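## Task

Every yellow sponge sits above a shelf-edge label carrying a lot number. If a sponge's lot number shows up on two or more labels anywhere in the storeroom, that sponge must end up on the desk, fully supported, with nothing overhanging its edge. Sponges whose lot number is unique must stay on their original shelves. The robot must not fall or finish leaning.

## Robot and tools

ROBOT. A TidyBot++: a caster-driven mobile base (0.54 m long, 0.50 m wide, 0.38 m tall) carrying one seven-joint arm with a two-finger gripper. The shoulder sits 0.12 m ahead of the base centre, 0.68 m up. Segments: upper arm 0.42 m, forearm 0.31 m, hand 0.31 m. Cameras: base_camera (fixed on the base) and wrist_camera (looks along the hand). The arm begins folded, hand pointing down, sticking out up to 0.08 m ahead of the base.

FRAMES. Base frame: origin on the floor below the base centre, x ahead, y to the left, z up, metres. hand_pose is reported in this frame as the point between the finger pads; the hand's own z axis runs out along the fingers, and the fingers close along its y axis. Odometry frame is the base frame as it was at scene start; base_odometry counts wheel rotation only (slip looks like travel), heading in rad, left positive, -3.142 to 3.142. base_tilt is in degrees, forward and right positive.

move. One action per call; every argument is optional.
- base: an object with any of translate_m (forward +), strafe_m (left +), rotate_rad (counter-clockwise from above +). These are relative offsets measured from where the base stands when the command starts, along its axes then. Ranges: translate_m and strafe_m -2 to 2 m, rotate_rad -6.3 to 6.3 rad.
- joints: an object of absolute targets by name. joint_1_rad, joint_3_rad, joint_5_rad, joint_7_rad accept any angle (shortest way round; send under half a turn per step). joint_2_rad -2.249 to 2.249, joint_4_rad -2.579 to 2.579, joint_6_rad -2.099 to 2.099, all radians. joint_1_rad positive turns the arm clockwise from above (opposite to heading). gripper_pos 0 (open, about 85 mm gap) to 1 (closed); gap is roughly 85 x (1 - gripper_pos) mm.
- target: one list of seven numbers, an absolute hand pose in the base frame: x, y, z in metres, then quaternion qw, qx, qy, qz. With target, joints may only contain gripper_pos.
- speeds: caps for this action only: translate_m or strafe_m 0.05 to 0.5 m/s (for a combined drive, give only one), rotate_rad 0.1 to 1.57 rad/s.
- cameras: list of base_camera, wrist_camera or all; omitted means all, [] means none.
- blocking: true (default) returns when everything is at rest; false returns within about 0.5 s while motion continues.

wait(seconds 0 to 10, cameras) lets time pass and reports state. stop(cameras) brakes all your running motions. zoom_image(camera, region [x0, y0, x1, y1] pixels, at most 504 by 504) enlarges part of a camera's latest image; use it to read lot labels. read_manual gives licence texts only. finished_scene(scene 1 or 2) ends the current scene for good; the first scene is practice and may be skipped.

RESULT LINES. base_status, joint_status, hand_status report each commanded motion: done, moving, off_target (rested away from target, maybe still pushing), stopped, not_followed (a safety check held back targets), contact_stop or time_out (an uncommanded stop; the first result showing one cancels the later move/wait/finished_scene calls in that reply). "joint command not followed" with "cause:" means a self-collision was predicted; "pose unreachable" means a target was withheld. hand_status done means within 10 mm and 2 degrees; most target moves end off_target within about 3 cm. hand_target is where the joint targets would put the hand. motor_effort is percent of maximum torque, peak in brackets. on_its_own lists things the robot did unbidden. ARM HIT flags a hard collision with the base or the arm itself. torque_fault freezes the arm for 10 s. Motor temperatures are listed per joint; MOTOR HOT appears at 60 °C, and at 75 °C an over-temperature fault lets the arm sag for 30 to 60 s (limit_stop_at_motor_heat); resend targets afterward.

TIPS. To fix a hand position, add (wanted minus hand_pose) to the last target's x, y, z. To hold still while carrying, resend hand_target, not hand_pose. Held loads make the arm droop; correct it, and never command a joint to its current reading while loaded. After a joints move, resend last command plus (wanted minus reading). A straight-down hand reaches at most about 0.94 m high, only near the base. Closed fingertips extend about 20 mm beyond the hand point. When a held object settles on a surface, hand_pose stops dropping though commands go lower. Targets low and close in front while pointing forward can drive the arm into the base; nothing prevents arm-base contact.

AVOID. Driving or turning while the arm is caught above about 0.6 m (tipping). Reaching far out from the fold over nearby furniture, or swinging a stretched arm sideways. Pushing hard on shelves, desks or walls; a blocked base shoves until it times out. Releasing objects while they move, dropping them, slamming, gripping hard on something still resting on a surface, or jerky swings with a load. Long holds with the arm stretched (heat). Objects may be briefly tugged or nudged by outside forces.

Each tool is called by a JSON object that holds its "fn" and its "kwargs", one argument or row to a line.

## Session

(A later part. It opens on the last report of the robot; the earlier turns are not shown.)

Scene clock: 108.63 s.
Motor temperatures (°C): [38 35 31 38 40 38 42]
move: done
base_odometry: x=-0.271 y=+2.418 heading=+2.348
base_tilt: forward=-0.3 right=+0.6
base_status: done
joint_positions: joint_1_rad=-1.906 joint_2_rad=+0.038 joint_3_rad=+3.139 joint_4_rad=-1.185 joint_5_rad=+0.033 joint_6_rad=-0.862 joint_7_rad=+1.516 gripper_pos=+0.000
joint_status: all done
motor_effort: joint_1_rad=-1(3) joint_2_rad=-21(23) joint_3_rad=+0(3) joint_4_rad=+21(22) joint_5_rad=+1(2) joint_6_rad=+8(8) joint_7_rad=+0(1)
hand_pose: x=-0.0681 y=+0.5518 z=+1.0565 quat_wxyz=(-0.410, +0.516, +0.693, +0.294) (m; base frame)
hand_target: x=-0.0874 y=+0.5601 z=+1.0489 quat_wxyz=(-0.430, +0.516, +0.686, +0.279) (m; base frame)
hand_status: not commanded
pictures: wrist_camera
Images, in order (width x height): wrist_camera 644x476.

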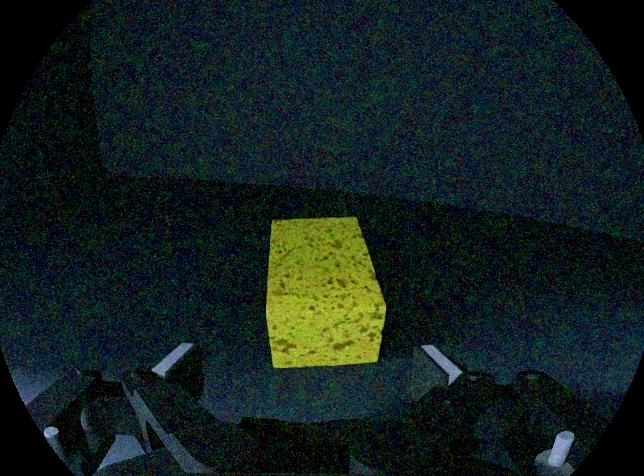

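{"fn": "move", "kwargs": {
  "base": {"translate_m": 0.008, "strafe_m": 0.0025},
  "speeds": {"translate_m": 0.1},
  "cameras": []
}}

{"fn": "move", "kwargs": {
  "joints": {"joint_1_rad": -1.92, "joint_2_rad": 0.222, "joint_3_rad": 3.14, "joint_4_rad": -0.985, "joint_5_rad": 0.0, "joint_6_rad": -0.80, "joint_7_rad": 1.5},
  "cameras": ["wrist_camera"]
}}

Scene clock: 115.73 s.
Motor temperatures (°C): [38 35 31 38 40 38 42]
move: done
base_odometry: x=-0.278 y=+2.421 heading=+2.349
base_tilt: forward=-0.4 right=+0.6
base_status: done
joint_positions: joint_1_rad=-1.909 joint_2_rad=+0.038 joint_3_rad=+3.139 joint_4_rad=-1.185 joint_5_rad=+0.033 joint_6_rad=-0.859 joint_7_rad=+1.516 gripper_pos=+0.000
joint_status: not commanded
motor_effort: joint_1_rad=+0(3) joint_2_rad=-22(24) joint_3_rad=+0(2) joint_4_rad=+22(22) joint_5_rad=+1(2) joint_6_rad=+7(9) joint_7_rad=+0(0)
hand_pose: x=-0.0697 y=+0.5517 z=+1.0569 quat_wxyz=(-0.411, +0.514, +0.693, +0.294) (m; base frame)
hand_target: x=-0.0874 y=+0.5601 z=+1.0489 quat_wxyz=(-0.430, +0.516, +0.686, +0.279) (m; base frame)
hand_status: not commanded
pictures: none
No camera images: "cameras" was empty.

Scene clock: 116.97 s.
Motor temperatures (°C): [38 35 31 38 40 38 42]
move: done
base_odometry: x=-0.278 y=+2.421 heading=+2.349
base_tilt: forward=-0.4 right=+0.6
base_status: not commanded
joint_positions: joint_1_rad=-1.909 joint_2_rad=+0.202 joint_3_rad=+3.139 joint_4_rad=-1.006 joint_5_rad=+0.033 joint_6_rad=-0.856 joint_7_rad=+1.516 gripper_pos=+0.000
joint_status: all done
motor_effort: joint_1_rad=+0(2) joint_2_rad=-27(29) joint_3_rad=+0(1) joint_4_rad=+21(22) joint_5_rad=+1(2) joint_6_rad=+8(9) joint_7_rad=+0(1)
hand_pose: x=-0.0928 y=+0.6171 z=+1.0583 quat_wxyz=(-0.418, +0.512, +0.689, +0.298) (m; base frame)
hand_target: x=-0.1119 y=+0.6274 z=+1.0726 quat_wxyz=(-0.451, +0.507, +0.674, +0.292) (m; base frame)
hand_status: not commanded
pictures: wrist_camera
Images, in order (width x height): wrist_camera 644x476.

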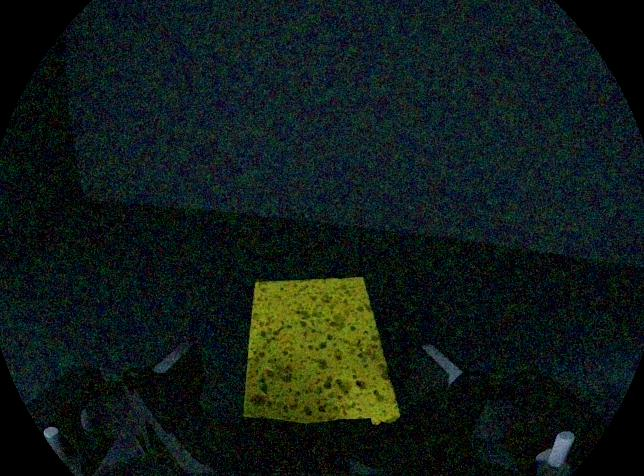

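{"fn": "move", "kwargs": {
  "joints": {"joint_2_rad": 0.242},
  "cameras": []
}}

{"fn": "move", "kwargs": {
  "joints": {"gripper_pos": 0.42},
  "cameras": ["wrist_camera"]
}}

Scene clock: 117.97 s.
Motor temperatures (°C): [38 35 31 38 40 38 42]
move: done
base_odometry: x=-0.278 y=+2.421 heading=+2.349
base_tilt: forward=-0.4 right=+0.6
base_status: not commanded
joint_positions: joint_1_rad=-1.909 joint_2_rad=+0.216 joint_3_rad=+3.139 joint_4_rad=-1.003 joint_5_rad=+0.033 joint_6_rad=-0.856 joint_7_rad=+1.516 gripper_pos=+0.000
joint_status: all done
motor_effort: joint_1_rad=-1(1) joint_2_rad=-28(29) joint_3_rad=+0(0) joint_4_rad=+21(22) joint_5_rad=+0(1) joint_6_rad=+7(8) joint_7_rad=+0(0)
hand_pose: x=-0.0945 y=+0.6222 z=+1.0505 quat_wxyz=(-0.414, +0.514, +0.691, +0.295) (m; base frame)
hand_target: x=-0.1145 y=+0.6346 z=+1.0591 quat_wxyz=(-0.444, +0.511, +0.678, +0.287) (m; base frame)
hand_status: not commanded
pictures: none
No camera images: "cameras" was empty.

Scene clock: 118.73 s.
Motor temperatures (°C): [38 35 31 38 40 38 42]
move: done
base_odometry: x=-0.278 y=+2.421 heading=+2.349
base_tilt: forward=-0.4 right=+0.5
base_status: not commanded
joint_positions: joint_1_rad=-1.909 joint_2_rad=+0.216 joint_3_rad=+3.139 joint_4_rad=-1.002 joint_5_rad=+0.033 joint_6_rad=-0.856 joint_7_rad=+1.516 gripper_pos=+0.410
joint_status: all done
motor_effort: joint_1_rad=-1(1) joint_2_rad=-27(28) joint_3_rad=+0(0) joint_4_rad=+21(21) joint_5_rad=+1(1) joint_6_rad=+8(8) joint_7_rad=+0(1)
hand_pose: x=-0.0946 y=+0.6223 z=+1.0514 quat_wxyz=(-0.414, +0.513, +0.691, +0.296) (m; base frame)
hand_target: x=-0.1145 y=+0.6346 z=+1.0591 quat_wxyz=(-0.444, +0.511, +0.678, +0.287) (m; base frame)
hand_status: not commanded
pictures: wrist_camera
Images, in order (width x height): wrist_camera 644x476.

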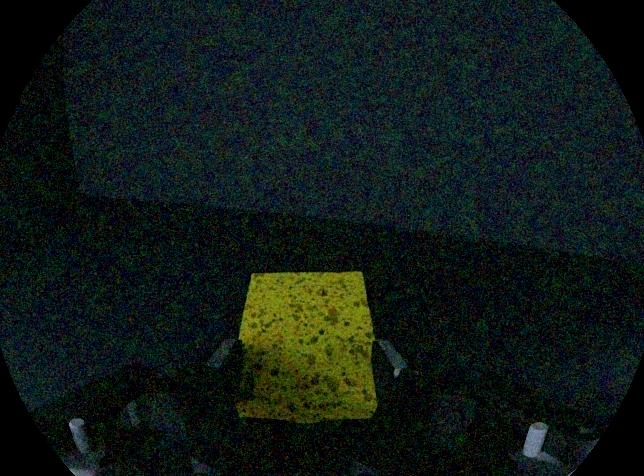

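{"fn": "move", "kwargs": {
  "joints": {"gripper_pos": 0.6},
  "cameras": ["wrist_camera"]
}}

Scene clock: 119.90 s.
Motor temperatures (°C): [38 35 31 38 40 38 42]
move: done
base_odometry: x=-0.278 y=+2.421 heading=+2.349
base_tilt: forward=-0.4 right=+0.6
base_status: not commanded
joint_positions: joint_1_rad=-1.910 joint_2_rad=+0.224 joint_3_rad=+3.139 joint_4_rad=-0.978 joint_5_rad=+0.033 joint_6_rad=-0.833 joint_7_rad=+1.516 gripper_pos=+0.600
joint_status: all done
motor_effort: joint_1_rad=+0(3) joint_2_rad=-28(30) joint_3_rad=+0(2) joint_4_rad=+21(22) joint_5_rad=+1(1) joint_6_rad=+8(8) joint_7_rad=+0(1)
hand_pose: x=-0.0971 y=+0.6288 z=+1.0660 quat_wxyz=(-0.428, +0.507, +0.683, +0.305) (m; base frame)
hand_target: x=-0.1145 y=+0.6346 z=+1.0591 quat_wxyz=(-0.444, +0.511, +0.678, +0.287) (m; base frame)
hand_status: not commanded
pictures: wrist_camera
Images, in order (width x height): wrist_camera 644x476.

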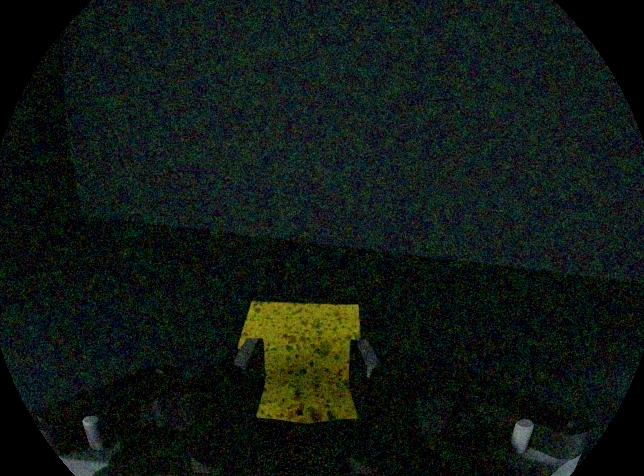

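{"fn": "move", "kwargs": {
  "joints": {"joint_2_rad": 0.15},
  "cameras": ["wrist_camera"]
}}

Scene clock: 121.10 s.
Motor temperatures (°C): [38 35 31 38 40 38 42]
move: done
base_odometry: x=-0.278 y=+2.421 heading=+2.349
base_tilt: forward=-0.3 right=+0.6
base_status: not commanded
joint_positions: joint_1_rad=-1.910 joint_2_rad=+0.137 joint_3_rad=+3.139 joint_4_rad=-0.978 joint_5_rad=+0.033 joint_6_rad=-0.833 joint_7_rad=+1.516 gripper_pos=+0.600
joint_status: all done
motor_effort: joint_1_rad=+0(1) joint_2_rad=-24(31) joint_3_rad=+0(0) joint_4_rad=+21(22) joint_5_rad=+1(1) joint_6_rad=+8(9) joint_7_rad=+0(1)
hand_pose: x=-0.0851 y=+0.5948 z=+1.1225 quat_wxyz=(-0.458, +0.494, +0.664, +0.325) (m; base frame)
hand_target: x=-0.1016 y=+0.5994 z=+1.1197 quat_wxyz=(-0.476, +0.495, +0.658, +0.308) (m; base frame)
hand_status: not commanded
pictures: wrist_camera
Images, in order (width x height): wrist_camera 644x476.

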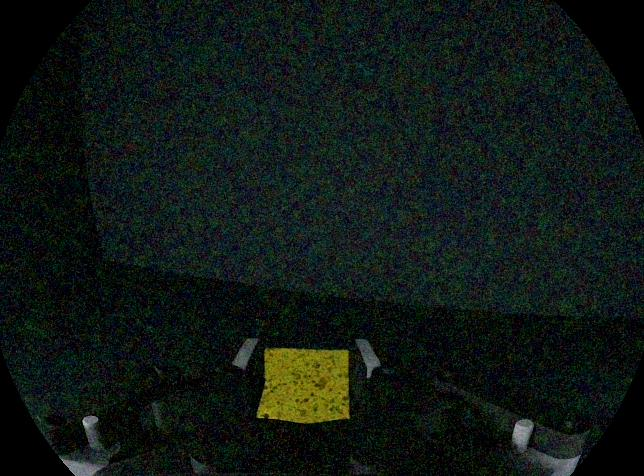

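{"fn": "move", "kwargs": {
  "joints": {"gripper_pos": 0.68},
  "cameras": []
}}

{"fn": "move", "kwargs": {
  "base": {"strafe_m": -0.27},
  "joints": {"joint_1_rad": -1.75, "joint_2_rad": -0.25, "joint_3_rad": 3.14, "joint_4_rad": -1.19, "joint_5_rad": 0.0, "joint_6_rad": -1.1, "joint_7_rad": 1.5},
  "speeds": {"strafe_m": 0.25},
  "cameras": ["wrist_camera"]
}}

Scene clock: 122.60 s.
Motor temperatures (°C): [38 35 31 38 40 38 42]
move: done
base_odometry: x=-0.278 y=+2.421 heading=+2.349
base_tilt: forward=-0.4 right=+0.6
base_status: not commanded
joint_positions: joint_1_rad=-1.910 joint_2_rad=+0.137 joint_3_rad=+3.139 joint_4_rad=-0.978 joint_5_rad=+0.033 joint_6_rad=-0.833 joint_7_rad=+1.516 gripper_pos=+0.680
joint_status: all done
motor_effort: joint_1_rad=-1(1) joint_2_rad=-25(25) joint_3_rad=+0(0) joint_4_rad=+21(21) joint_5_rad=+1(1) joint_6_rad=+8(9) joint_7_rad=+0(0)
hand_pose: x=-0.0851 y=+0.5948 z=+1.1225 quat_wxyz=(-0.458, +0.494, +0.664, +0.325) (m; base frame)
hand_target: x=-0.1016 y=+0.5994 z=+1.1197 quat_wxyz=(-0.476, +0.495, +0.658, +0.308) (m; base frame)
hand_status: not commanded
pictures: none
No camera images: "cameras" was empty.

Scene clock: 124.57 s.
Motor temperatures (°C): [38 35 31 38 40 38 42]
move: done
base_odometry: x=-0.086 y=+2.611 heading=+2.349
base_tilt: forward=-0.4 right=+0.6
base_status: done
joint_positions: joint_1_rad=-1.769 joint_2_rad=-0.261 joint_3_rad=+3.139 joint_4_rad=-1.160 joint_5_rad=+0.033 joint_6_rad=-1.044 joint_7_rad=+1.516 gripper_pos=+0.680
joint_status: all done
motor_effort: joint_1_rad=-1(3) joint_2_rad=-9(32) joint_3_rad=+0(1) joint_4_rad=+18(23) joint_5_rad=+1(2) joint_6_rad=+8(9) joint_7_rad=+0(1)
hand_pose: x=+0.0411 y=+0.4202 z=+1.1707 quat_wxyz=(-0.436, +0.541, +0.624, +0.358) (m; base frame)
hand_target: x=+0.0407 y=+0.4202 z=+1.1341 quat_wxyz=(-0.413, +0.568, +0.635, +0.321) (m; base frame)
hand_status: not commanded
pictures: wrist_camera
Images, in order (width x height): wrist_camera 644x476.

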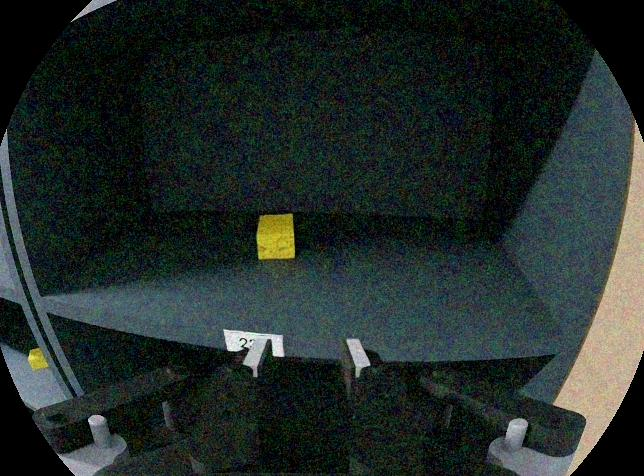

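{"fn": "zoom_image", "kwargs": {
  "camera": "wrist_camera",
  "region": [200, 180, 400, 380]
}}

Scaled by 2.520.

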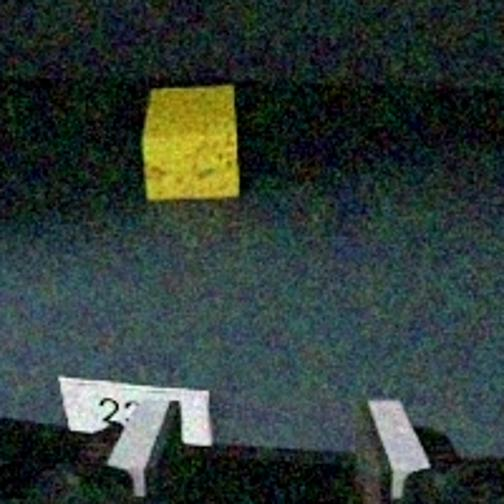

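{"fn": "move", "kwargs": {
  "base": {"translate_m": -0.068, "strafe_m": 0.262},
  "joints": {"joint_1_rad": -1.83, "joint_2_rad": 0.034, "joint_3_rad": 3.14, "joint_4_rad": -1.055, "joint_5_rad": 0.0, "joint_6_rad": -0.93, "joint_7_rad": 1.5, "gripper_pos": 0.0},
  "speeds": {"translate_m": 0.2},
  "cameras": ["wrist_camera"]
}}

Scene clock: 131.03 s.
Motor temperatures (°C): [38 35 31 38 40 38 42]
move: done
base_odometry: x=-0.224 y=+2.379 heading=+2.349
base_tilt: forward=-0.4 right=+0.6
base_status: done
joint_positions: joint_1_rad=-1.812 joint_2_rad=+0.030 joint_3_rad=+3.139 joint_4_rad=-1.074 joint_5_rad=+0.033 joint_6_rad=-0.987 joint_7_rad=+1.516 gripper_pos=+0.000
joint_status: all done
motor_effort: joint_1_rad=-1(2) joint_2_rad=-20(25) joint_3_rad=+0(2) joint_4_rad=+20(22) joint_5_rad=+1(2) joint_6_rad=+7(9) joint_7_rad=+0(1)
hand_pose: x=-0.0095 y=+0.5485 z=+1.0897 quat_wxyz=(-0.394, +0.550, +0.667, +0.312) (m; base frame)
hand_target: x=-0.0301 y=+0.5537 z=+1.1131 quat_wxyz=(-0.433, +0.539, +0.653, +0.309) (m; base frame)
hand_status: not commanded
pictures: wrist_camera
Images, in order (width x height): wrist_camera 644x476.

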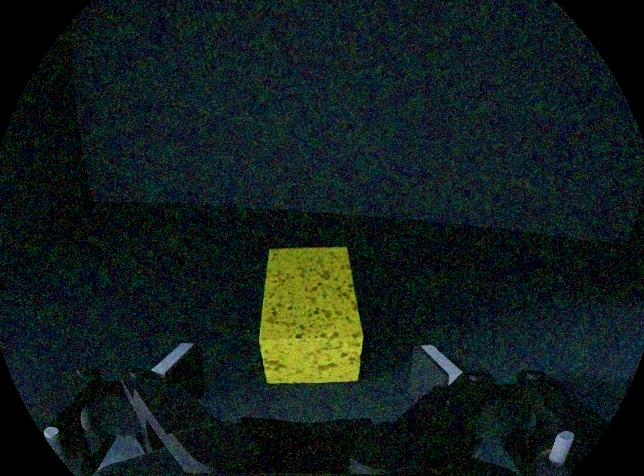

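{"fn": "move", "kwargs": {
  "joints": {"joint_1_rad": -1.83, "joint_2_rad": 0.055, "joint_3_rad": 3.14, "joint_4_rad": -1.21, "joint_5_rad": 0.0, "joint_6_rad": -0.80, "joint_7_rad": 1.5},
  "cameras": []
}}

{"fn": "move", "kwargs": {
  "joints": {"joint_1_rad": -1.83, "joint_2_rad": 0.267, "joint_3_rad": 3.14, "joint_4_rad": -0.955, "joint_5_rad": 0.0, "joint_6_rad": -0.80, "joint_7_rad": 1.5},
  "cameras": ["wrist_camera"]
}}

Scene clock: 133.30 s.
Motor temperatures (°C): [38 35 31 38 40 38 42]
move: done
base_odometry: x=-0.224 y=+2.379 heading=+2.349
base_tilt: forward=-0.4 right=+0.6
base_status: not commanded
joint_positions: joint_1_rad=-1.812 joint_2_rad=+0.039 joint_3_rad=+3.139 joint_4_rad=-1.185 joint_5_rad=+0.033 joint_6_rad=-0.862 joint_7_rad=+1.516 gripper_pos=+0.000
joint_status: all done
motor_effort: joint_1_rad=+0(2) joint_2_rad=-22(23) joint_3_rad=+0(1) joint_4_rad=+21(22) joint_5_rad=+1(2) joint_6_rad=+8(9) joint_7_rad=+0(1)
hand_pose: x=-0.0150 y=+0.5673 z=+1.0561 quat_wxyz=(-0.395, +0.548, +0.667, +0.313) (m; base frame)
hand_target: x=-0.0362 y=+0.5764 z=+1.0489 quat_wxyz=(-0.417, +0.547, +0.662, +0.298) (m; base frame)
hand_status: not commanded
pictures: none
No camera images: "cameras" was empty.

Scene clock: 134.83 s.
Motor temperatures (°C): [38 35 31 38 40 38 42]
move: done
base_odometry: x=-0.224 y=+2.379 heading=+2.349
base_tilt: forward=-0.4 right=+0.6
base_status: not commanded
joint_positions: joint_1_rad=-1.812 joint_2_rad=+0.249 joint_3_rad=+3.139 joint_4_rad=-0.976 joint_5_rad=+0.033 joint_6_rad=-0.857 joint_7_rad=+1.516 gripper_pos=+0.000
joint_status: all done
motor_effort: joint_1_rad=-1(1) joint_2_rad=-29(32) joint_3_rad=+0(1) joint_4_rad=+21(22) joint_5_rad=+1(2) joint_6_rad=+7(9) joint_7_rad=+0(1)
hand_pose: x=-0.0360 y=+0.6528 z=+1.0441 quat_wxyz=(-0.397, +0.548, +0.667, +0.313) (m; base frame)
hand_target: x=-0.0591 y=+0.6630 z=+1.0594 quat_wxyz=(-0.432, +0.540, +0.653, +0.308) (m; base frame)
hand_status: not commanded
pictures: wrist_camera
Images, in order (width x height): wrist_camera 644x476.

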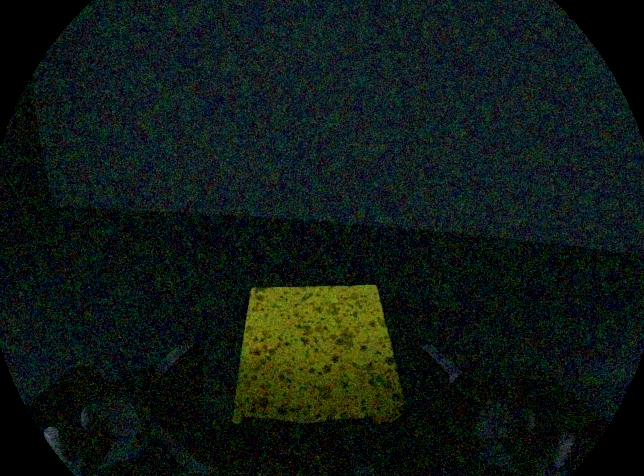

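{"fn": "move", "kwargs": {
  "joints": {"gripper_pos": 0.62},
  "cameras": ["wrist_camera"]
}}

Scene clock: 136.10 s.
Motor temperatures (°C): [38 35 31 38 40 38 42]
move: off_target
base_odometry: x=-0.224 y=+2.379 heading=+2.349
base_tilt: forward=-0.4 right=+0.5
base_status: not commanded
joint_positions: joint_1_rad=-1.812 joint_2_rad=+0.249 joint_3_rad=+3.139 joint_4_rad=-0.973 joint_5_rad=+0.033 joint_6_rad=-0.856 joint_7_rad=+1.516 gripper_pos=+0.425
joint_status: gripper_pos off_target (ended at +0.425, target +0.620)
motor_effort: joint_1_rad=+0(1) joint_2_rad=-29(30) joint_3_rad=+0(0) joint_4_rad=+21(22) joint_5_rad=+1(1) joint_6_rad=+8(9) joint_7_rad=+0(1)
hand_pose: x=-0.0361 y=+0.6530 z=+1.0457 quat_wxyz=(-0.398, +0.547, +0.666, +0.314) (m; base frame)
hand_target: x=-0.0591 y=+0.6630 z=+1.0594 quat_wxyz=(-0.432, +0.540, +0.653, +0.308) (m; base frame)
hand_status: not commanded
pictures: wrist_camera
Images, in order (width x height): wrist_camera 644x476.

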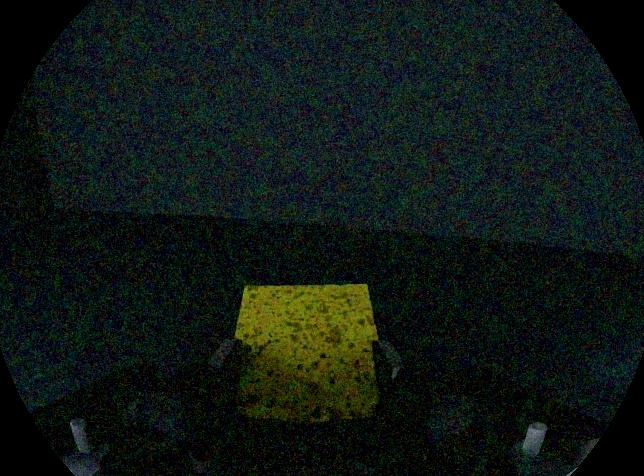

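{"fn": "move", "kwargs": {
  "joints": {"joint_2_rad": 0.205},
  "cameras": ["wrist_camera"]
}}

Scene clock: 137.23 s.
Motor temperatures (°C): [38 35 31 38 40 38 42]
move: done
base_odometry: x=-0.224 y=+2.379 heading=+2.349
base_tilt: forward=-0.4 right=+0.6
base_status: not commanded
joint_positions: joint_1_rad=-1.812 joint_2_rad=+0.197 joint_3_rad=+3.139 joint_4_rad=-0.969 joint_5_rad=+0.033 joint_6_rad=-0.856 joint_7_rad=+1.516 gripper_pos=+0.425
joint_status: all done
motor_effort: joint_1_rad=-1(1) joint_2_rad=-27(32) joint_3_rad=+0(0) joint_4_rad=+22(23) joint_5_rad=+1(1) joint_6_rad=+8(9) joint_7_rad=+0(1)
hand_pose: x=-0.0314 y=+0.6339 z=+1.0826 quat_wxyz=(-0.417, +0.538, +0.654, +0.329) (m; base frame)
hand_target: x=-0.0528 y=+0.6392 z=+1.1012 quat_wxyz=(-0.454, +0.529, +0.640, +0.323) (m; base frame)
hand_status: not commanded
pictures: wrist_camera
Images, in order (width x height): wrist_camera 644x476.

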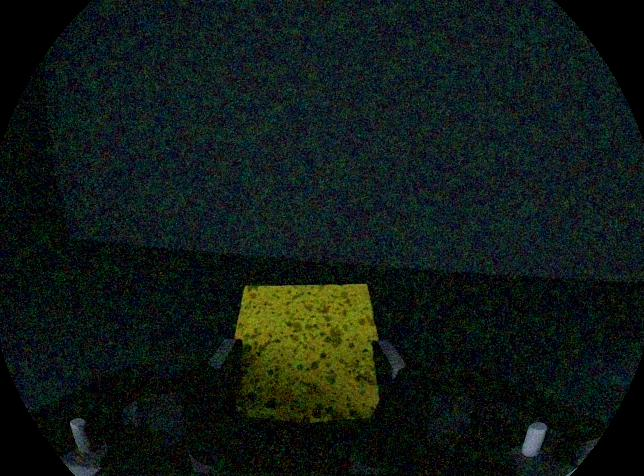

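{"fn": "move", "kwargs": {
  "joints": {"gripper_pos": 0.7},
  "cameras": ["wrist_camera"]
}}

Scene clock: 137.90 s.
Motor temperatures (°C): [38 35 31 38 40 38 42]
move: off_target
base_odometry: x=-0.224 y=+2.379 heading=+2.349
base_tilt: forward=-0.4 right=+0.6
base_status: not commanded
joint_positions: joint_1_rad=-1.812 joint_2_rad=+0.197 joint_3_rad=+3.139 joint_4_rad=-0.969 joint_5_rad=+0.033 joint_6_rad=-0.856 joint_7_rad=+1.516 gripper_pos=+0.425
joint_status: gripper_pos off_target (ended at +0.425, target +0.700)
motor_effort: joint_1_rad=+0(1) joint_2_rad=-27(28) joint_3_rad=+0(0) joint_4_rad=+21(22) joint_5_rad=+1(1) joint_6_rad=+8(9) joint_7_rad=+0(1)
hand_pose: x=-0.0314 y=+0.6339 z=+1.0826 quat_wxyz=(-0.417, +0.538, +0.654, +0.329) (m; base frame)
hand_target: x=-0.0528 y=+0.6392 z=+1.1012 quat_wxyz=(-0.454, +0.529, +0.640, +0.323) (m; base frame)
hand_status: not commanded
pictures: wrist_camera
Images, in order (width x height): wrist_camera 644x476.

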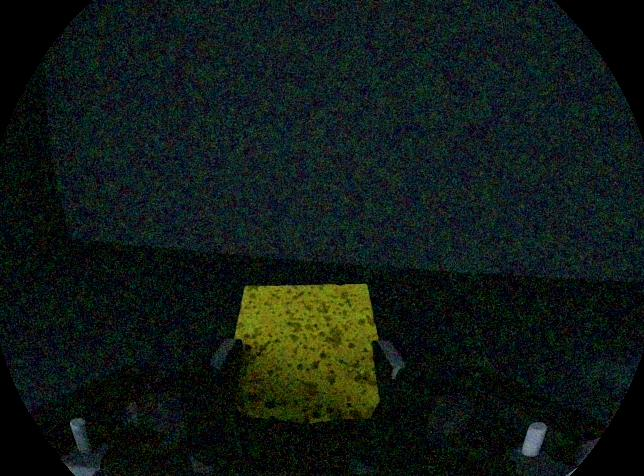

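{"fn": "move", "kwargs": {
  "base": {"strafe_m": -0.28},
  "joints": {"joint_1_rad": -1.75, "joint_2_rad": -0.25, "joint_3_rad": 3.14, "joint_4_rad": -1.19, "joint_5_rad": 0.0, "joint_6_rad": -1.1, "joint_7_rad": 1.5},
  "speeds": {"strafe_m": 0.25},
  "cameras": ["wrist_camera"]
}}

Scene clock: 140.13 s.
Motor temperatures (°C): [38 35 31 38 40 38 42]
move: done
base_odometry: x=-0.025 y=+2.575 heading=+2.349
base_tilt: forward=-0.3 right=+0.6
base_status: done
joint_positions: joint_1_rad=-1.770 joint_2_rad=-0.259 joint_3_rad=+3.139 joint_4_rad=-1.161 joint_5_rad=+0.033 joint_6_rad=-1.046 joint_7_rad=+1.516 gripper_pos=+0.426
joint_status: all done
motor_effort: joint_1_rad=-1(2) joint_2_rad=-8(34) joint_3_rad=+0(1) joint_4_rad=+18(23) joint_5_rad=+1(2) joint_6_rad=+9(10) joint_7_rad=+0(1)
hand_pose: x=+0.0408 y=+0.4210 z=+1.1687 quat_wxyz=(-0.434, +0.541, +0.625, +0.357) (m; base frame)
hand_target: x=+0.0407 y=+0.4202 z=+1.1341 quat_wxyz=(-0.413, +0.568, +0.635, +0.321) (m; base frame)
hand_status: not commanded
pictures: wrist_camera
Images, in order (width x height): wrist_camera 644x476.

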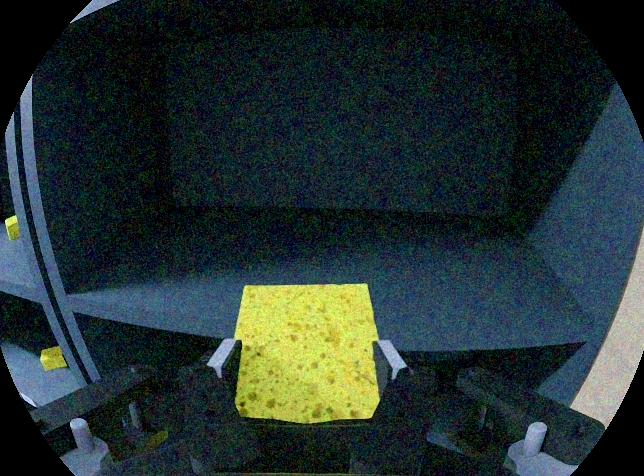

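{"fn": "move", "kwargs": {
  "base": {"translate_m": -2.0},
  "joints": {"joint_1_rad": -1.57, "joint_2_rad": -0.6, "joint_3_rad": 3.14, "joint_4_rad": -1.9, "joint_5_rad": 0.0, "joint_6_rad": -0.5, "joint_7_rad": 1.5},
  "cameras": []
}}

{"fn": "move", "kwargs": {
  "base": {"translate_m": -1.79},
  "joints": {"joint_1_rad": 0.0},
  "cameras": ["base_camera", "wrist_camera"]
}}

Scene clock: 144.93 s.
Motor temperatures (°C): [38 35 31 38 40 38 42]
move: done
base_odometry: x=+1.380 y=+1.151 heading=+2.350
base_tilt: forward=-0.4 right=+0.6
base_status: done
joint_positions: joint_1_rad=-1.588 joint_2_rad=-0.584 joint_3_rad=+3.140 joint_4_rad=-1.871 joint_5_rad=+0.033 joint_6_rad=-0.561 joint_7_rad=+1.516 gripper_pos=+0.426
joint_status: all done
motor_effort: joint_1_rad=+0(2) joint_2_rad=-1(9) joint_3_rad=+1(3) joint_4_rad=+22(23) joint_5_rad=+1(2) joint_6_rad=+9(10) joint_7_rad=+0(1)
hand_pose: x=+0.1158 y=+0.3692 z=+1.0358 quat_wxyz=(-0.430, +0.570, +0.559, +0.422) (m; base frame)
hand_target: x=+0.1171 y=+0.3685 z=+1.0424 quat_wxyz=(-0.455, +0.573, +0.534, +0.424) (m; base frame)
hand_status: not commanded
pictures: none
No camera images: "cameras" was empty.

Scene clock: 148.93 s.
Motor temperatures (°C): [38 35 31 38 40 38 42]
move: done
base_odometry: x=+2.637 y=-0.123 heading=+2.350
base_tilt: forward=-0.4 right=+0.6
base_status: done
joint_positions: joint_1_rad=-0.018 joint_2_rad=-0.600 joint_3_rad=+3.140 joint_4_rad=-1.871 joint_5_rad=+0.033 joint_6_rad=-0.560 joint_7_rad=+1.516 gripper_pos=+0.426
joint_status: all done
motor_effort: joint_1_rad=+0(2) joint_2_rad=-1(3) joint_3_rad=+1(2) joint_4_rad=+22(23) joint_5_rad=+1(1) joint_6_rad=+9(9) joint_7_rad=+0(1)
hand_pose: x=+0.4827 y=+0.0033 z=+1.0418 quat_wxyz=(-0.007, +0.793, -0.008, +0.609) (m; base frame)
hand_target: x=+0.4875 y=+0.0022 z=+1.0424 quat_wxyz=(-0.022, +0.783, -0.027, +0.621) (m; base frame)
hand_status: not commanded
pictures: base_camera, wrist_camera
Images, in order (width x height): base_camera 644x364, wrist_camera 644x476.

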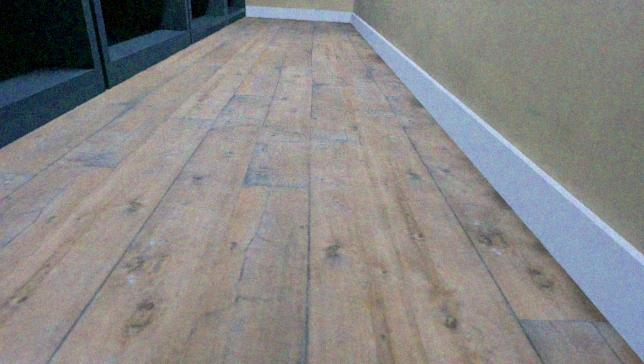

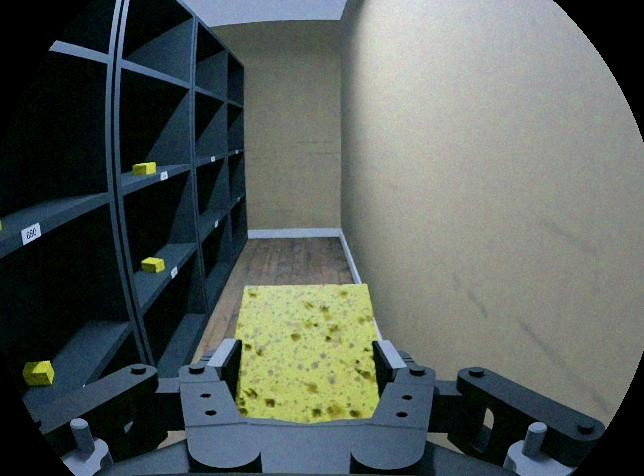

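{"fn": "move", "kwargs": {
  "base": {"strafe_m": 1.45, "rotate_rad": 1.571},
  "cameras": []
}}

{"fn": "move", "kwargs": {
  "base": {"translate_m": 0.45, "strafe_m": -1.1},
  "cameras": ["base_camera", "wrist_camera"]
}}

Scene clock: 153.50 s.
Motor temperatures (°C): [38 35 31 38 40 38 42]
move: done
base_odometry: x=+1.605 y=-1.141 heading=-2.361
base_tilt: forward=-0.3 right=+0.6
base_status: done
joint_positions: joint_1_rad=-0.015 joint_2_rad=-0.597 joint_3_rad=+3.143 joint_4_rad=-1.873 joint_5_rad=+0.033 joint_6_rad=-0.557 joint_7_rad=+1.516 gripper_pos=+0.426
joint_status: not commanded
motor_effort: joint_1_rad=-1(1) joint_2_rad=-1(4) joint_3_rad=+1(3) joint_4_rad=+22(23) joint_5_rad=+1(1) joint_6_rad=+9(10) joint_7_rad=+0(1)
hand_pose: x=+0.4838 y=+0.0006 z=+1.0406 quat_wxyz=(-0.005, +0.793, -0.010, +0.609) (m; base frame)
hand_target: x=+0.4875 y=+0.0022 z=+1.0424 quat_wxyz=(-0.022, +0.783, -0.027, +0.621) (m; base frame)
hand_status: not commanded
pictures: none
No camera images: "cameras" was empty.

Scene clock: 157.07 s.
Motor temperatures (°C): [38 35 31 38 40 38 42]
move: done
base_odometry: x=+0.511 y=-0.676 heading=-2.361
base_tilt: forward=-0.3 right=+0.6
base_status: done
joint_positions: joint_1_rad=-0.014 joint_2_rad=-0.597 joint_3_rad=+3.142 joint_4_rad=-1.873 joint_5_rad=+0.033 joint_6_rad=-0.557 joint_7_rad=+1.516 gripper_pos=+0.426
joint_status: not commanded
motor_effort: joint_1_rad=-1(1) joint_2_rad=-1(3) joint_3_rad=+1(3) joint_4_rad=+22(23) joint_5_rad=+1(2) joint_6_rad=+9(9) joint_7_rad=+0(1)
hand_pose: x=+0.4839 y=+0.0007 z=+1.0406 quat_wxyz=(-0.005, +0.793, -0.010, +0.609) (m; base frame)
hand_target: x=+0.4875 y=+0.0022 z=+1.0424 quat_wxyz=(-0.022, +0.783, -0.027, +0.621) (m; base frame)
hand_status: not commanded
pictures: base_camera, wrist_camera
Images, in order (width x height): base_camera 644x364, wrist_camera 644x476.

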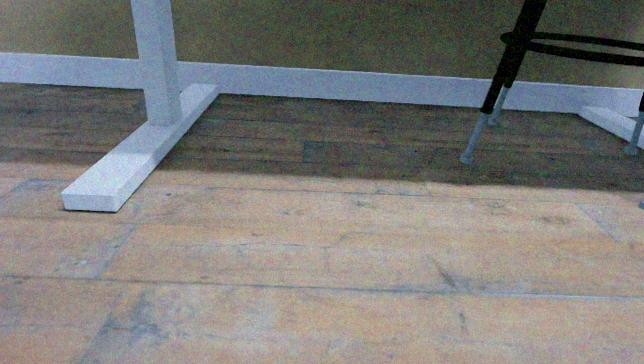

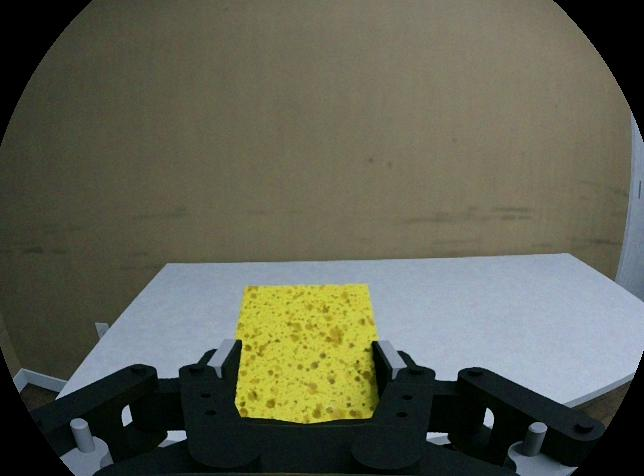

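{"fn": "zoom_image", "kwargs": {
  "camera": "wrist_camera",
  "region": [400, 230, 644, 476]
}}

Scaled by 2.049.

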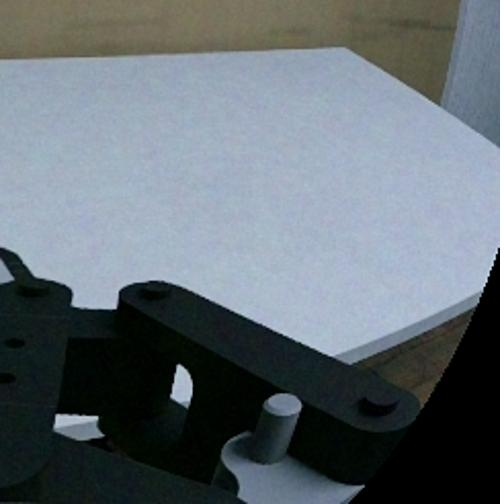

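{"fn": "move", "kwargs": {
  "base": {"translate_m": 0.3},
  "speeds": {"translate_m": 0.25},
  "joints": {"joint_1_rad": 0.0, "joint_2_rad": -0.04, "joint_3_rad": 3.14, "joint_4_rad": -1.975, "joint_5_rad": 0.0, "joint_6_rad": -0.11, "joint_7_rad": 1.5},
  "cameras": ["wrist_camera", "base_camera"]
}}

Scene clock: 162.67 s.
Motor temperatures (°C): [38 35 31 38 40 38 42]
move: done
base_odometry: x=+0.298 y=-0.887 heading=-2.361
base_tilt: forward=-0.3 right=+0.6
base_status: done
joint_positions: joint_1_rad=-0.014 joint_2_rad=-0.046 joint_3_rad=+3.142 joint_4_rad=-1.945 joint_5_rad=+0.033 joint_6_rad=-0.172 joint_7_rad=+1.516 gripper_pos=+0.426
joint_status: all done
motor_effort: joint_1_rad=-1(2) joint_2_rad=-19(23) joint_3_rad=+0(2) joint_4_rad=+21(24) joint_5_rad=+1(2) joint_6_rad=+8(10) joint_7_rad=+0(1)
hand_pose: x=+0.6703 y=+0.0070 z=+0.8516 quat_wxyz=(-0.006, +0.860, -0.005, +0.510) (m; base frame)
hand_target: x=+0.6728 y=+0.0023 z=+0.8481 quat_wxyz=(-0.019, +0.853, -0.029, +0.521) (m; base frame)
hand_status: not commanded
pictures: base_camera, wrist_camera
Images, in order (width x height): base_camera 644x364, wrist_camera 644x476.

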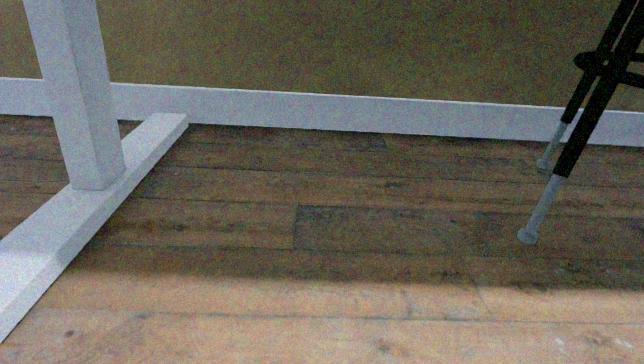

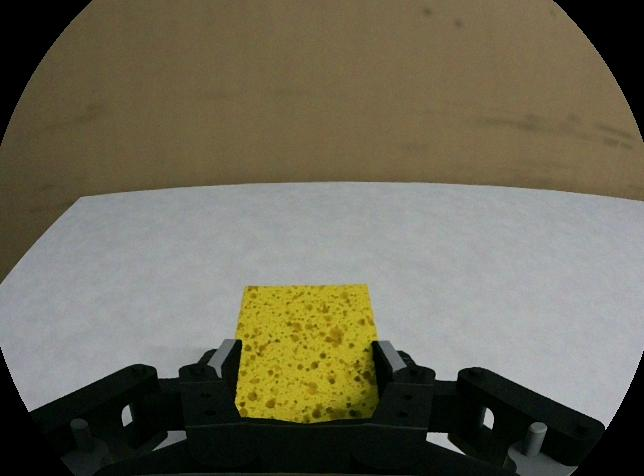

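{"fn": "move", "kwargs": {
  "joints": {"joint_2_rad": 0.015, "joint_4_rad": -2.105, "joint_6_rad": 0.071},
  "cameras": ["wrist_camera"]
}}

Scene clock: 165.03 s.
Motor temperatures (°C): [38 35 31 38 40 38 42]
move: done
base_odometry: x=+0.298 y=-0.887 heading=-2.361
base_tilt: forward=-0.3 right=+0.6
base_status: not commanded
joint_positions: joint_1_rad=-0.014 joint_2_rad=-0.002 joint_3_rad=+3.142 joint_4_rad=-2.081 joint_5_rad=+0.033 joint_6_rad=+0.008 joint_7_rad=+1.516 gripper_pos=+0.426
joint_status: all done
motor_effort: joint_1_rad=-1(1) joint_2_rad=-19(21) joint_3_rad=+0(0) joint_4_rad=+20(22) joint_5_rad=+1(1) joint_6_rad=+8(9) joint_7_rad=+0(1)
hand_pose: x=+0.6659 y=+0.0088 z=+0.8001 quat_wxyz=(-0.009, +0.860, -0.003, +0.510) (m; base frame)
hand_target: x=+0.6698 y=+0.0022 z=+0.7952 quat_wxyz=(-0.019, +0.854, -0.030, +0.519) (m; base frame)
hand_status: not commanded
pictures: wrist_camera
Images, in order (width x height): wrist_camera 644x476.

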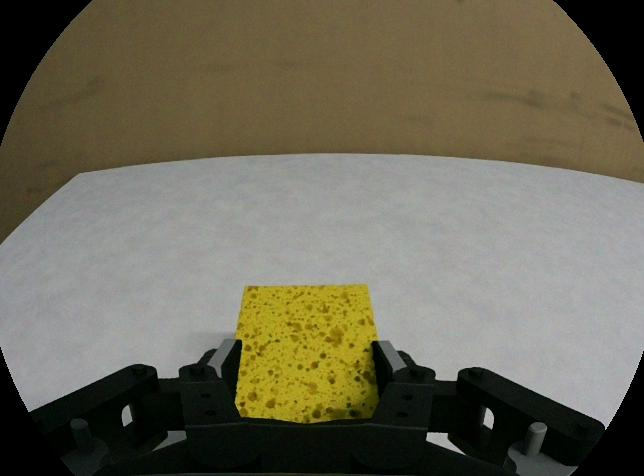

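{"fn": "move", "kwargs": {
  "joints": {"joint_2_rad": 0.04, "joint_4_rad": -2.135, "joint_6_rad": 0.12},
  "cameras": ["wrist_camera"]
}}

{"fn": "move", "kwargs": {
  "joints": {"joint_2_rad": 0.055, "joint_4_rad": -2.157, "joint_6_rad": 0.155},
  "cameras": ["wrist_camera"]
}}

Scene clock: 166.07 s.
Motor temperatures (°C): [38 35 31 38 40 38 42]
move: done
base_odometry: x=+0.298 y=-0.887 heading=-2.361
base_tilt: forward=-0.3 right=+0.6
base_status: not commanded
joint_positions: joint_1_rad=-0.014 joint_2_rad=+0.020 joint_3_rad=+3.142 joint_4_rad=-2.109 joint_5_rad=+0.033 joint_6_rad=+0.065 joint_7_rad=+1.516 gripper_pos=+0.426
joint_status: all done
motor_effort: joint_1_rad=+0(1) joint_2_rad=-19(20) joint_3_rad=+0(0) joint_4_rad=+19(21) joint_5_rad=+1(1) joint_6_rad=+7(9) joint_7_rad=+0(1)
hand_pose: x=+0.6679 y=+0.0094 z=+0.7884 quat_wxyz=(-0.010, +0.858, -0.003, +0.513) (m; base frame)
hand_target: x=+0.6700 y=+0.0022 z=+0.7787 quat_wxyz=(-0.019, +0.855, -0.030, +0.517) (m; base frame)
hand_status: not commanded
pictures: wrist_camera
Images, in order (width x height): wrist_camera 644x476.

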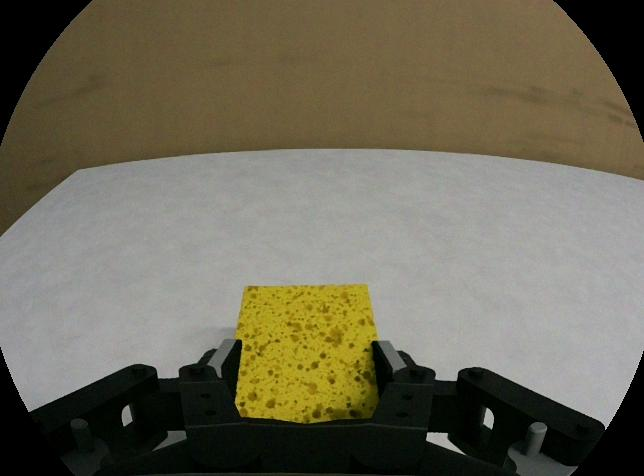

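Scene clock: 166.70 s.
Motor temperatures (°C): [38 35 31 38 40 38 42]
move: done
base_odometry: x=+0.298 y=-0.887 heading=-2.361
base_tilt: forward=-0.3 right=+0.6
base_status: not commanded
joint_positions: joint_1_rad=-0.014 joint_2_rad=+0.033 joint_3_rad=+3.142 joint_4_rad=-2.131 joint_5_rad=+0.033 joint_6_rad=+0.100 joint_7_rad=+1.516 gripper_pos=+0.426
joint_status: all done
motor_effort: joint_1_rad=+0(1) joint_2_rad=-19(21) joint_3_rad=+0(0) joint_4_rad=+19(20) joint_5_rad=+1(1) joint_6_rad=+8(9) joint_7_rad=+0(1)
hand_pose: x=+0.6676 y=+0.0098 z=+0.7793 quat_wxyz=(-0.010, +0.858, -0.002, +0.513) (m; base frame)
hand_target: x=+0.6692 y=+0.0022 z=+0.7684 quat_wxyz=(-0.019, +0.856, -0.030, +0.516) (m; base frame)
hand_status: not commanded
pictures: wrist_camera
Images, in order (width x height): wrist_camera 644x476.

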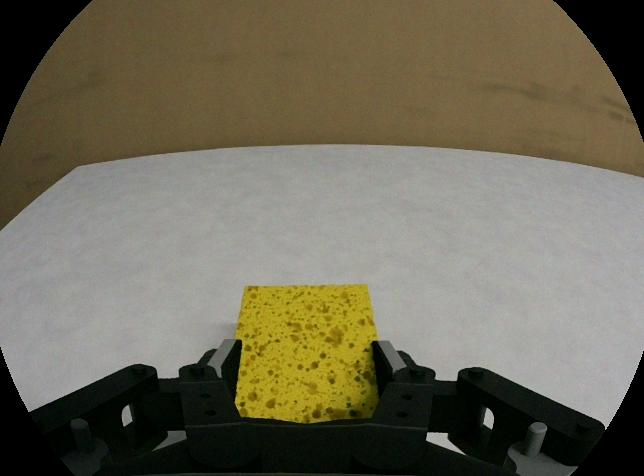

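{"fn": "move", "kwargs": {
  "joints": {"joint_2_rad": 0.067, "joint_4_rad": -2.176, "joint_6_rad": 0.185},
  "cameras": ["wrist_camera"]
}}

{"fn": "move", "kwargs": {
  "joints": {"joint_2_rad": 0.076, "joint_4_rad": -2.19, "joint_6_rad": 0.207},
  "cameras": ["wrist_camera"]
}}

Scene clock: 169.30 s.
Motor temperatures (°C): [38 35 31 38 40 38 42]
move: done
base_odometry: x=+0.298 y=-0.887 heading=-2.361
base_tilt: forward=-0.3 right=+0.6
base_status: not commanded
joint_positions: joint_1_rad=-0.014 joint_2_rad=+0.042 joint_3_rad=+3.142 joint_4_rad=-2.149 joint_5_rad=+0.033 joint_6_rad=+0.132 joint_7_rad=+1.516 gripper_pos=+0.426
joint_status: all done
motor_effort: joint_1_rad=-1(1) joint_2_rad=-19(20) joint_3_rad=+0(0) joint_4_rad=+18(20) joint_5_rad=+1(1) joint_6_rad=+8(9) joint_7_rad=+0(1)
hand_pose: x=+0.6673 y=+0.0101 z=+0.7738 quat_wxyz=(-0.011, +0.857, -0.002, +0.515) (m; base frame)
hand_target: x=+0.6682 y=+0.0022 z=+0.7601 quat_wxyz=(-0.019, +0.856, -0.030, +0.515) (m; base frame)
hand_status: not commanded
pictures: wrist_camera
Images, in order (width x height): wrist_camera 644x476.

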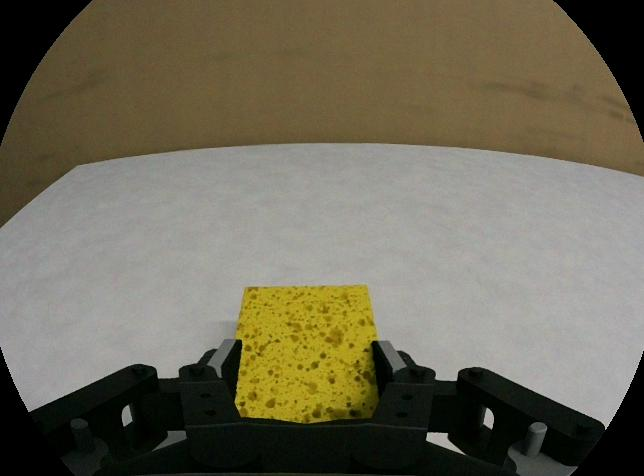

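Scene clock: 169.87 s.
Motor temperatures (°C): [38 35 31 38 40 38 42]
move: done
base_odometry: x=+0.298 y=-0.887 heading=-2.361
base_tilt: forward=-0.3 right=+0.6
base_status: not commanded
joint_positions: joint_1_rad=-0.014 joint_2_rad=+0.044 joint_3_rad=+3.142 joint_4_rad=-2.158 joint_5_rad=+0.033 joint_6_rad=+0.156 joint_7_rad=+1.516 gripper_pos=+0.426
joint_status: all done
motor_effort: joint_1_rad=+0(1) joint_2_rad=-18(19) joint_3_rad=+0(0) joint_4_rad=+18(18) joint_5_rad=+1(1) joint_6_rad=+7(8) joint_7_rad=+0(1)
hand_pose: x=+0.6680 y=+0.0104 z=+0.7741 quat_wxyz=(-0.011, +0.854, -0.002, +0.521) (m; base frame)
hand_target: x=+0.6673 y=+0.0022 z=+0.7540 quat_wxyz=(-0.019, +0.857, -0.030, +0.515) (m; base frame)
hand_status: not commanded
pictures: wrist_camera
Images, in order (width x height): wrist_camera 644x476.

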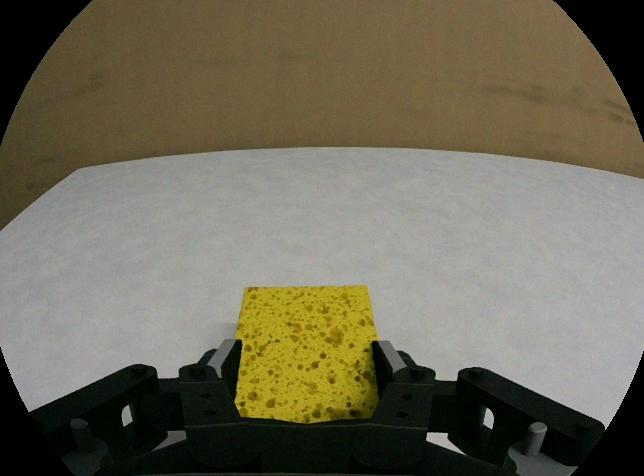

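{"fn": "move", "kwargs": {
  "joints": {"gripper_pos": 0.15},
  "cameras": ["wrist_camera"]
}}

Scene clock: 170.90 s.
Motor temperatures (°C): [38 35 31 38 40 38 42]
move: done
base_odometry: x=+0.298 y=-0.887 heading=-2.361
base_tilt: forward=-0.3 right=+0.6
base_status: not commanded
joint_positions: joint_1_rad=-0.014 joint_2_rad=+0.050 joint_3_rad=+3.142 joint_4_rad=-2.161 joint_5_rad=+0.033 joint_6_rad=+0.156 joint_7_rad=+1.516 gripper_pos=+0.150
joint_status: all done
motor_effort: joint_1_rad=+0(1) joint_2_rad=-20(20) joint_3_rad=+0(0) joint_4_rad=+18(19) joint_5_rad=+1(1) joint_6_rad=+7(9) joint_7_rad=+0(0)
hand_pose: x=+0.6678 y=+0.0104 z=+0.7693 quat_wxyz=(-0.011, +0.856, -0.002, +0.517) (m; base frame)
hand_target: x=+0.6673 y=+0.0022 z=+0.7540 quat_wxyz=(-0.019, +0.857, -0.030, +0.515) (m; base frame)
hand_status: not commanded
pictures: wrist_camera
Images, in order (width x height): wrist_camera 644x476.

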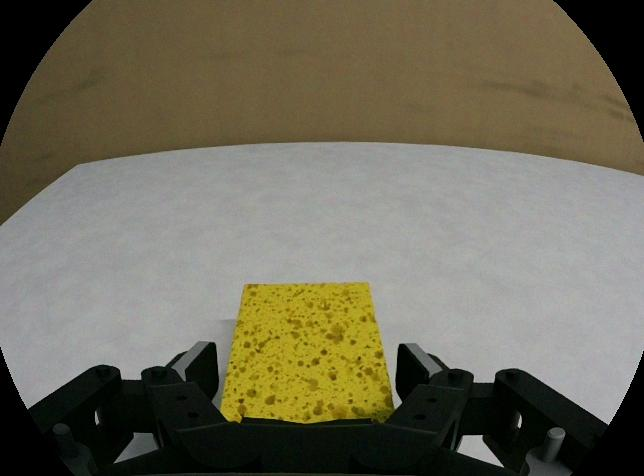

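{"fn": "move", "kwargs": {
  "base": {"translate_m": -0.42},
  "speeds": {"translate_m": 0.3},
  "joints": {"gripper_pos": 0.0},
  "cameras": ["wrist_camera"]
}}

{"fn": "move", "kwargs": {
  "base": {"strafe_m": -1.3, "rotate_rad": -1.58},
  "joints": {"joint_1_rad": 0.0, "joint_2_rad": -0.6, "joint_3_rad": 3.14, "joint_4_rad": -1.9, "joint_5_rad": 0.0, "joint_6_rad": -0.35, "joint_7_rad": 1.5},
  "cameras": ["base_camera", "wrist_camera"]
}}

Scene clock: 174.03 s.
Motor temperatures (°C): [38 35 31 38 40 38 42]
move: done
base_odometry: x=+0.596 y=-0.592 heading=-2.361
base_tilt: forward=-0.3 right=+0.6
base_status: done
joint_positions: joint_1_rad=-0.013 joint_2_rad=+0.063 joint_3_rad=+3.142 joint_4_rad=-2.168 joint_5_rad=+0.033 joint_6_rad=+0.157 joint_7_rad=+1.516 gripper_pos=+0.000
joint_status: all done
motor_effort: joint_1_rad=-1(2) joint_2_rad=-19(23) joint_3_rad=+0(2) joint_4_rad=+19(20) joint_5_rad=+1(1) joint_6_rad=+8(9) joint_7_rad=+0(1)
hand_pose: x=+0.6665 y=+0.0095 z=+0.7586 quat_wxyz=(-0.011, +0.861, -0.003, +0.509) (m; base frame)
hand_target: x=+0.6673 y=+0.0022 z=+0.7540 quat_wxyz=(-0.019, +0.857, -0.030, +0.515) (m; base frame)
hand_status: not commanded
pictures: wrist_camera
Images, in order (width x height): wrist_camera 644x476.

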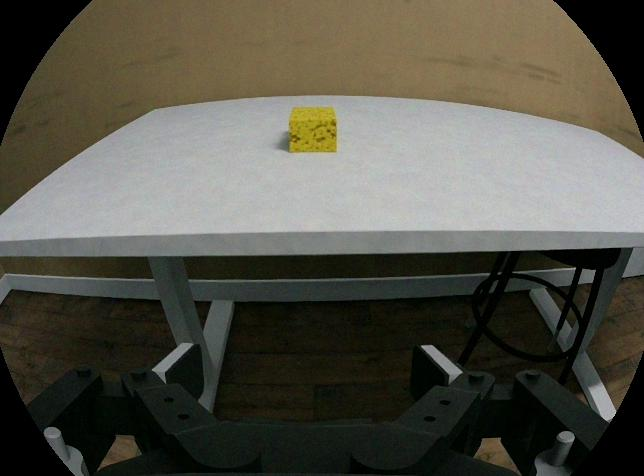

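Scene clock: 178.07 s.
Motor temperatures (°C): [38 35 31 38 40 38 42]
move: done
base_odometry: x=-0.319 y=+0.332 heading=+2.342
base_tilt: forward=-0.3 right=+0.6
base_status: done
joint_positions: joint_1_rad=-0.007 joint_2_rad=-0.592 joint_3_rad=+3.139 joint_4_rad=-1.917 joint_5_rad=+0.033 joint_6_rad=-0.298 joint_7_rad=+1.516 gripper_pos=+0.000
joint_status: all done
motor_effort: joint_1_rad=-1(4) joint_2_rad=-1(22) joint_3_rad=+1(5) joint_4_rad=+22(23) joint_5_rad=+1(1) joint_6_rad=+8(10) joint_7_rad=+0(1)
hand_pose: x=+0.5001 y=+0.0022 z=+1.0914 quat_wxyz=(-0.007, +0.725, -0.008, +0.689) (m; base frame)
hand_target: x=+0.4946 y=+0.0022 z=+1.0885 quat_wxyz=(-0.024, +0.734, -0.025, +0.678) (m; base frame)
hand_status: not commanded
pictures: base_camera, wrist_camera
Images, in order (width x height): base_camera 644x364, wrist_camera 644x476.

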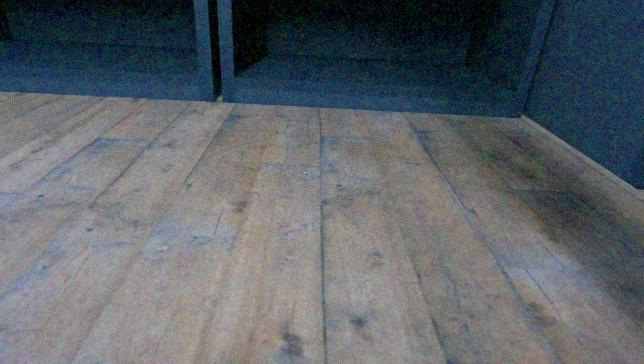

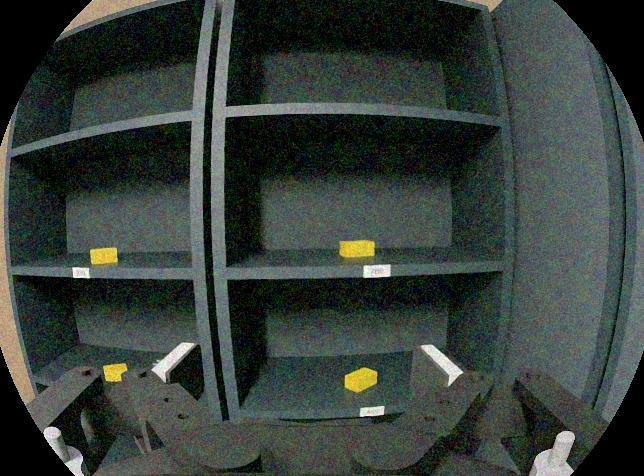

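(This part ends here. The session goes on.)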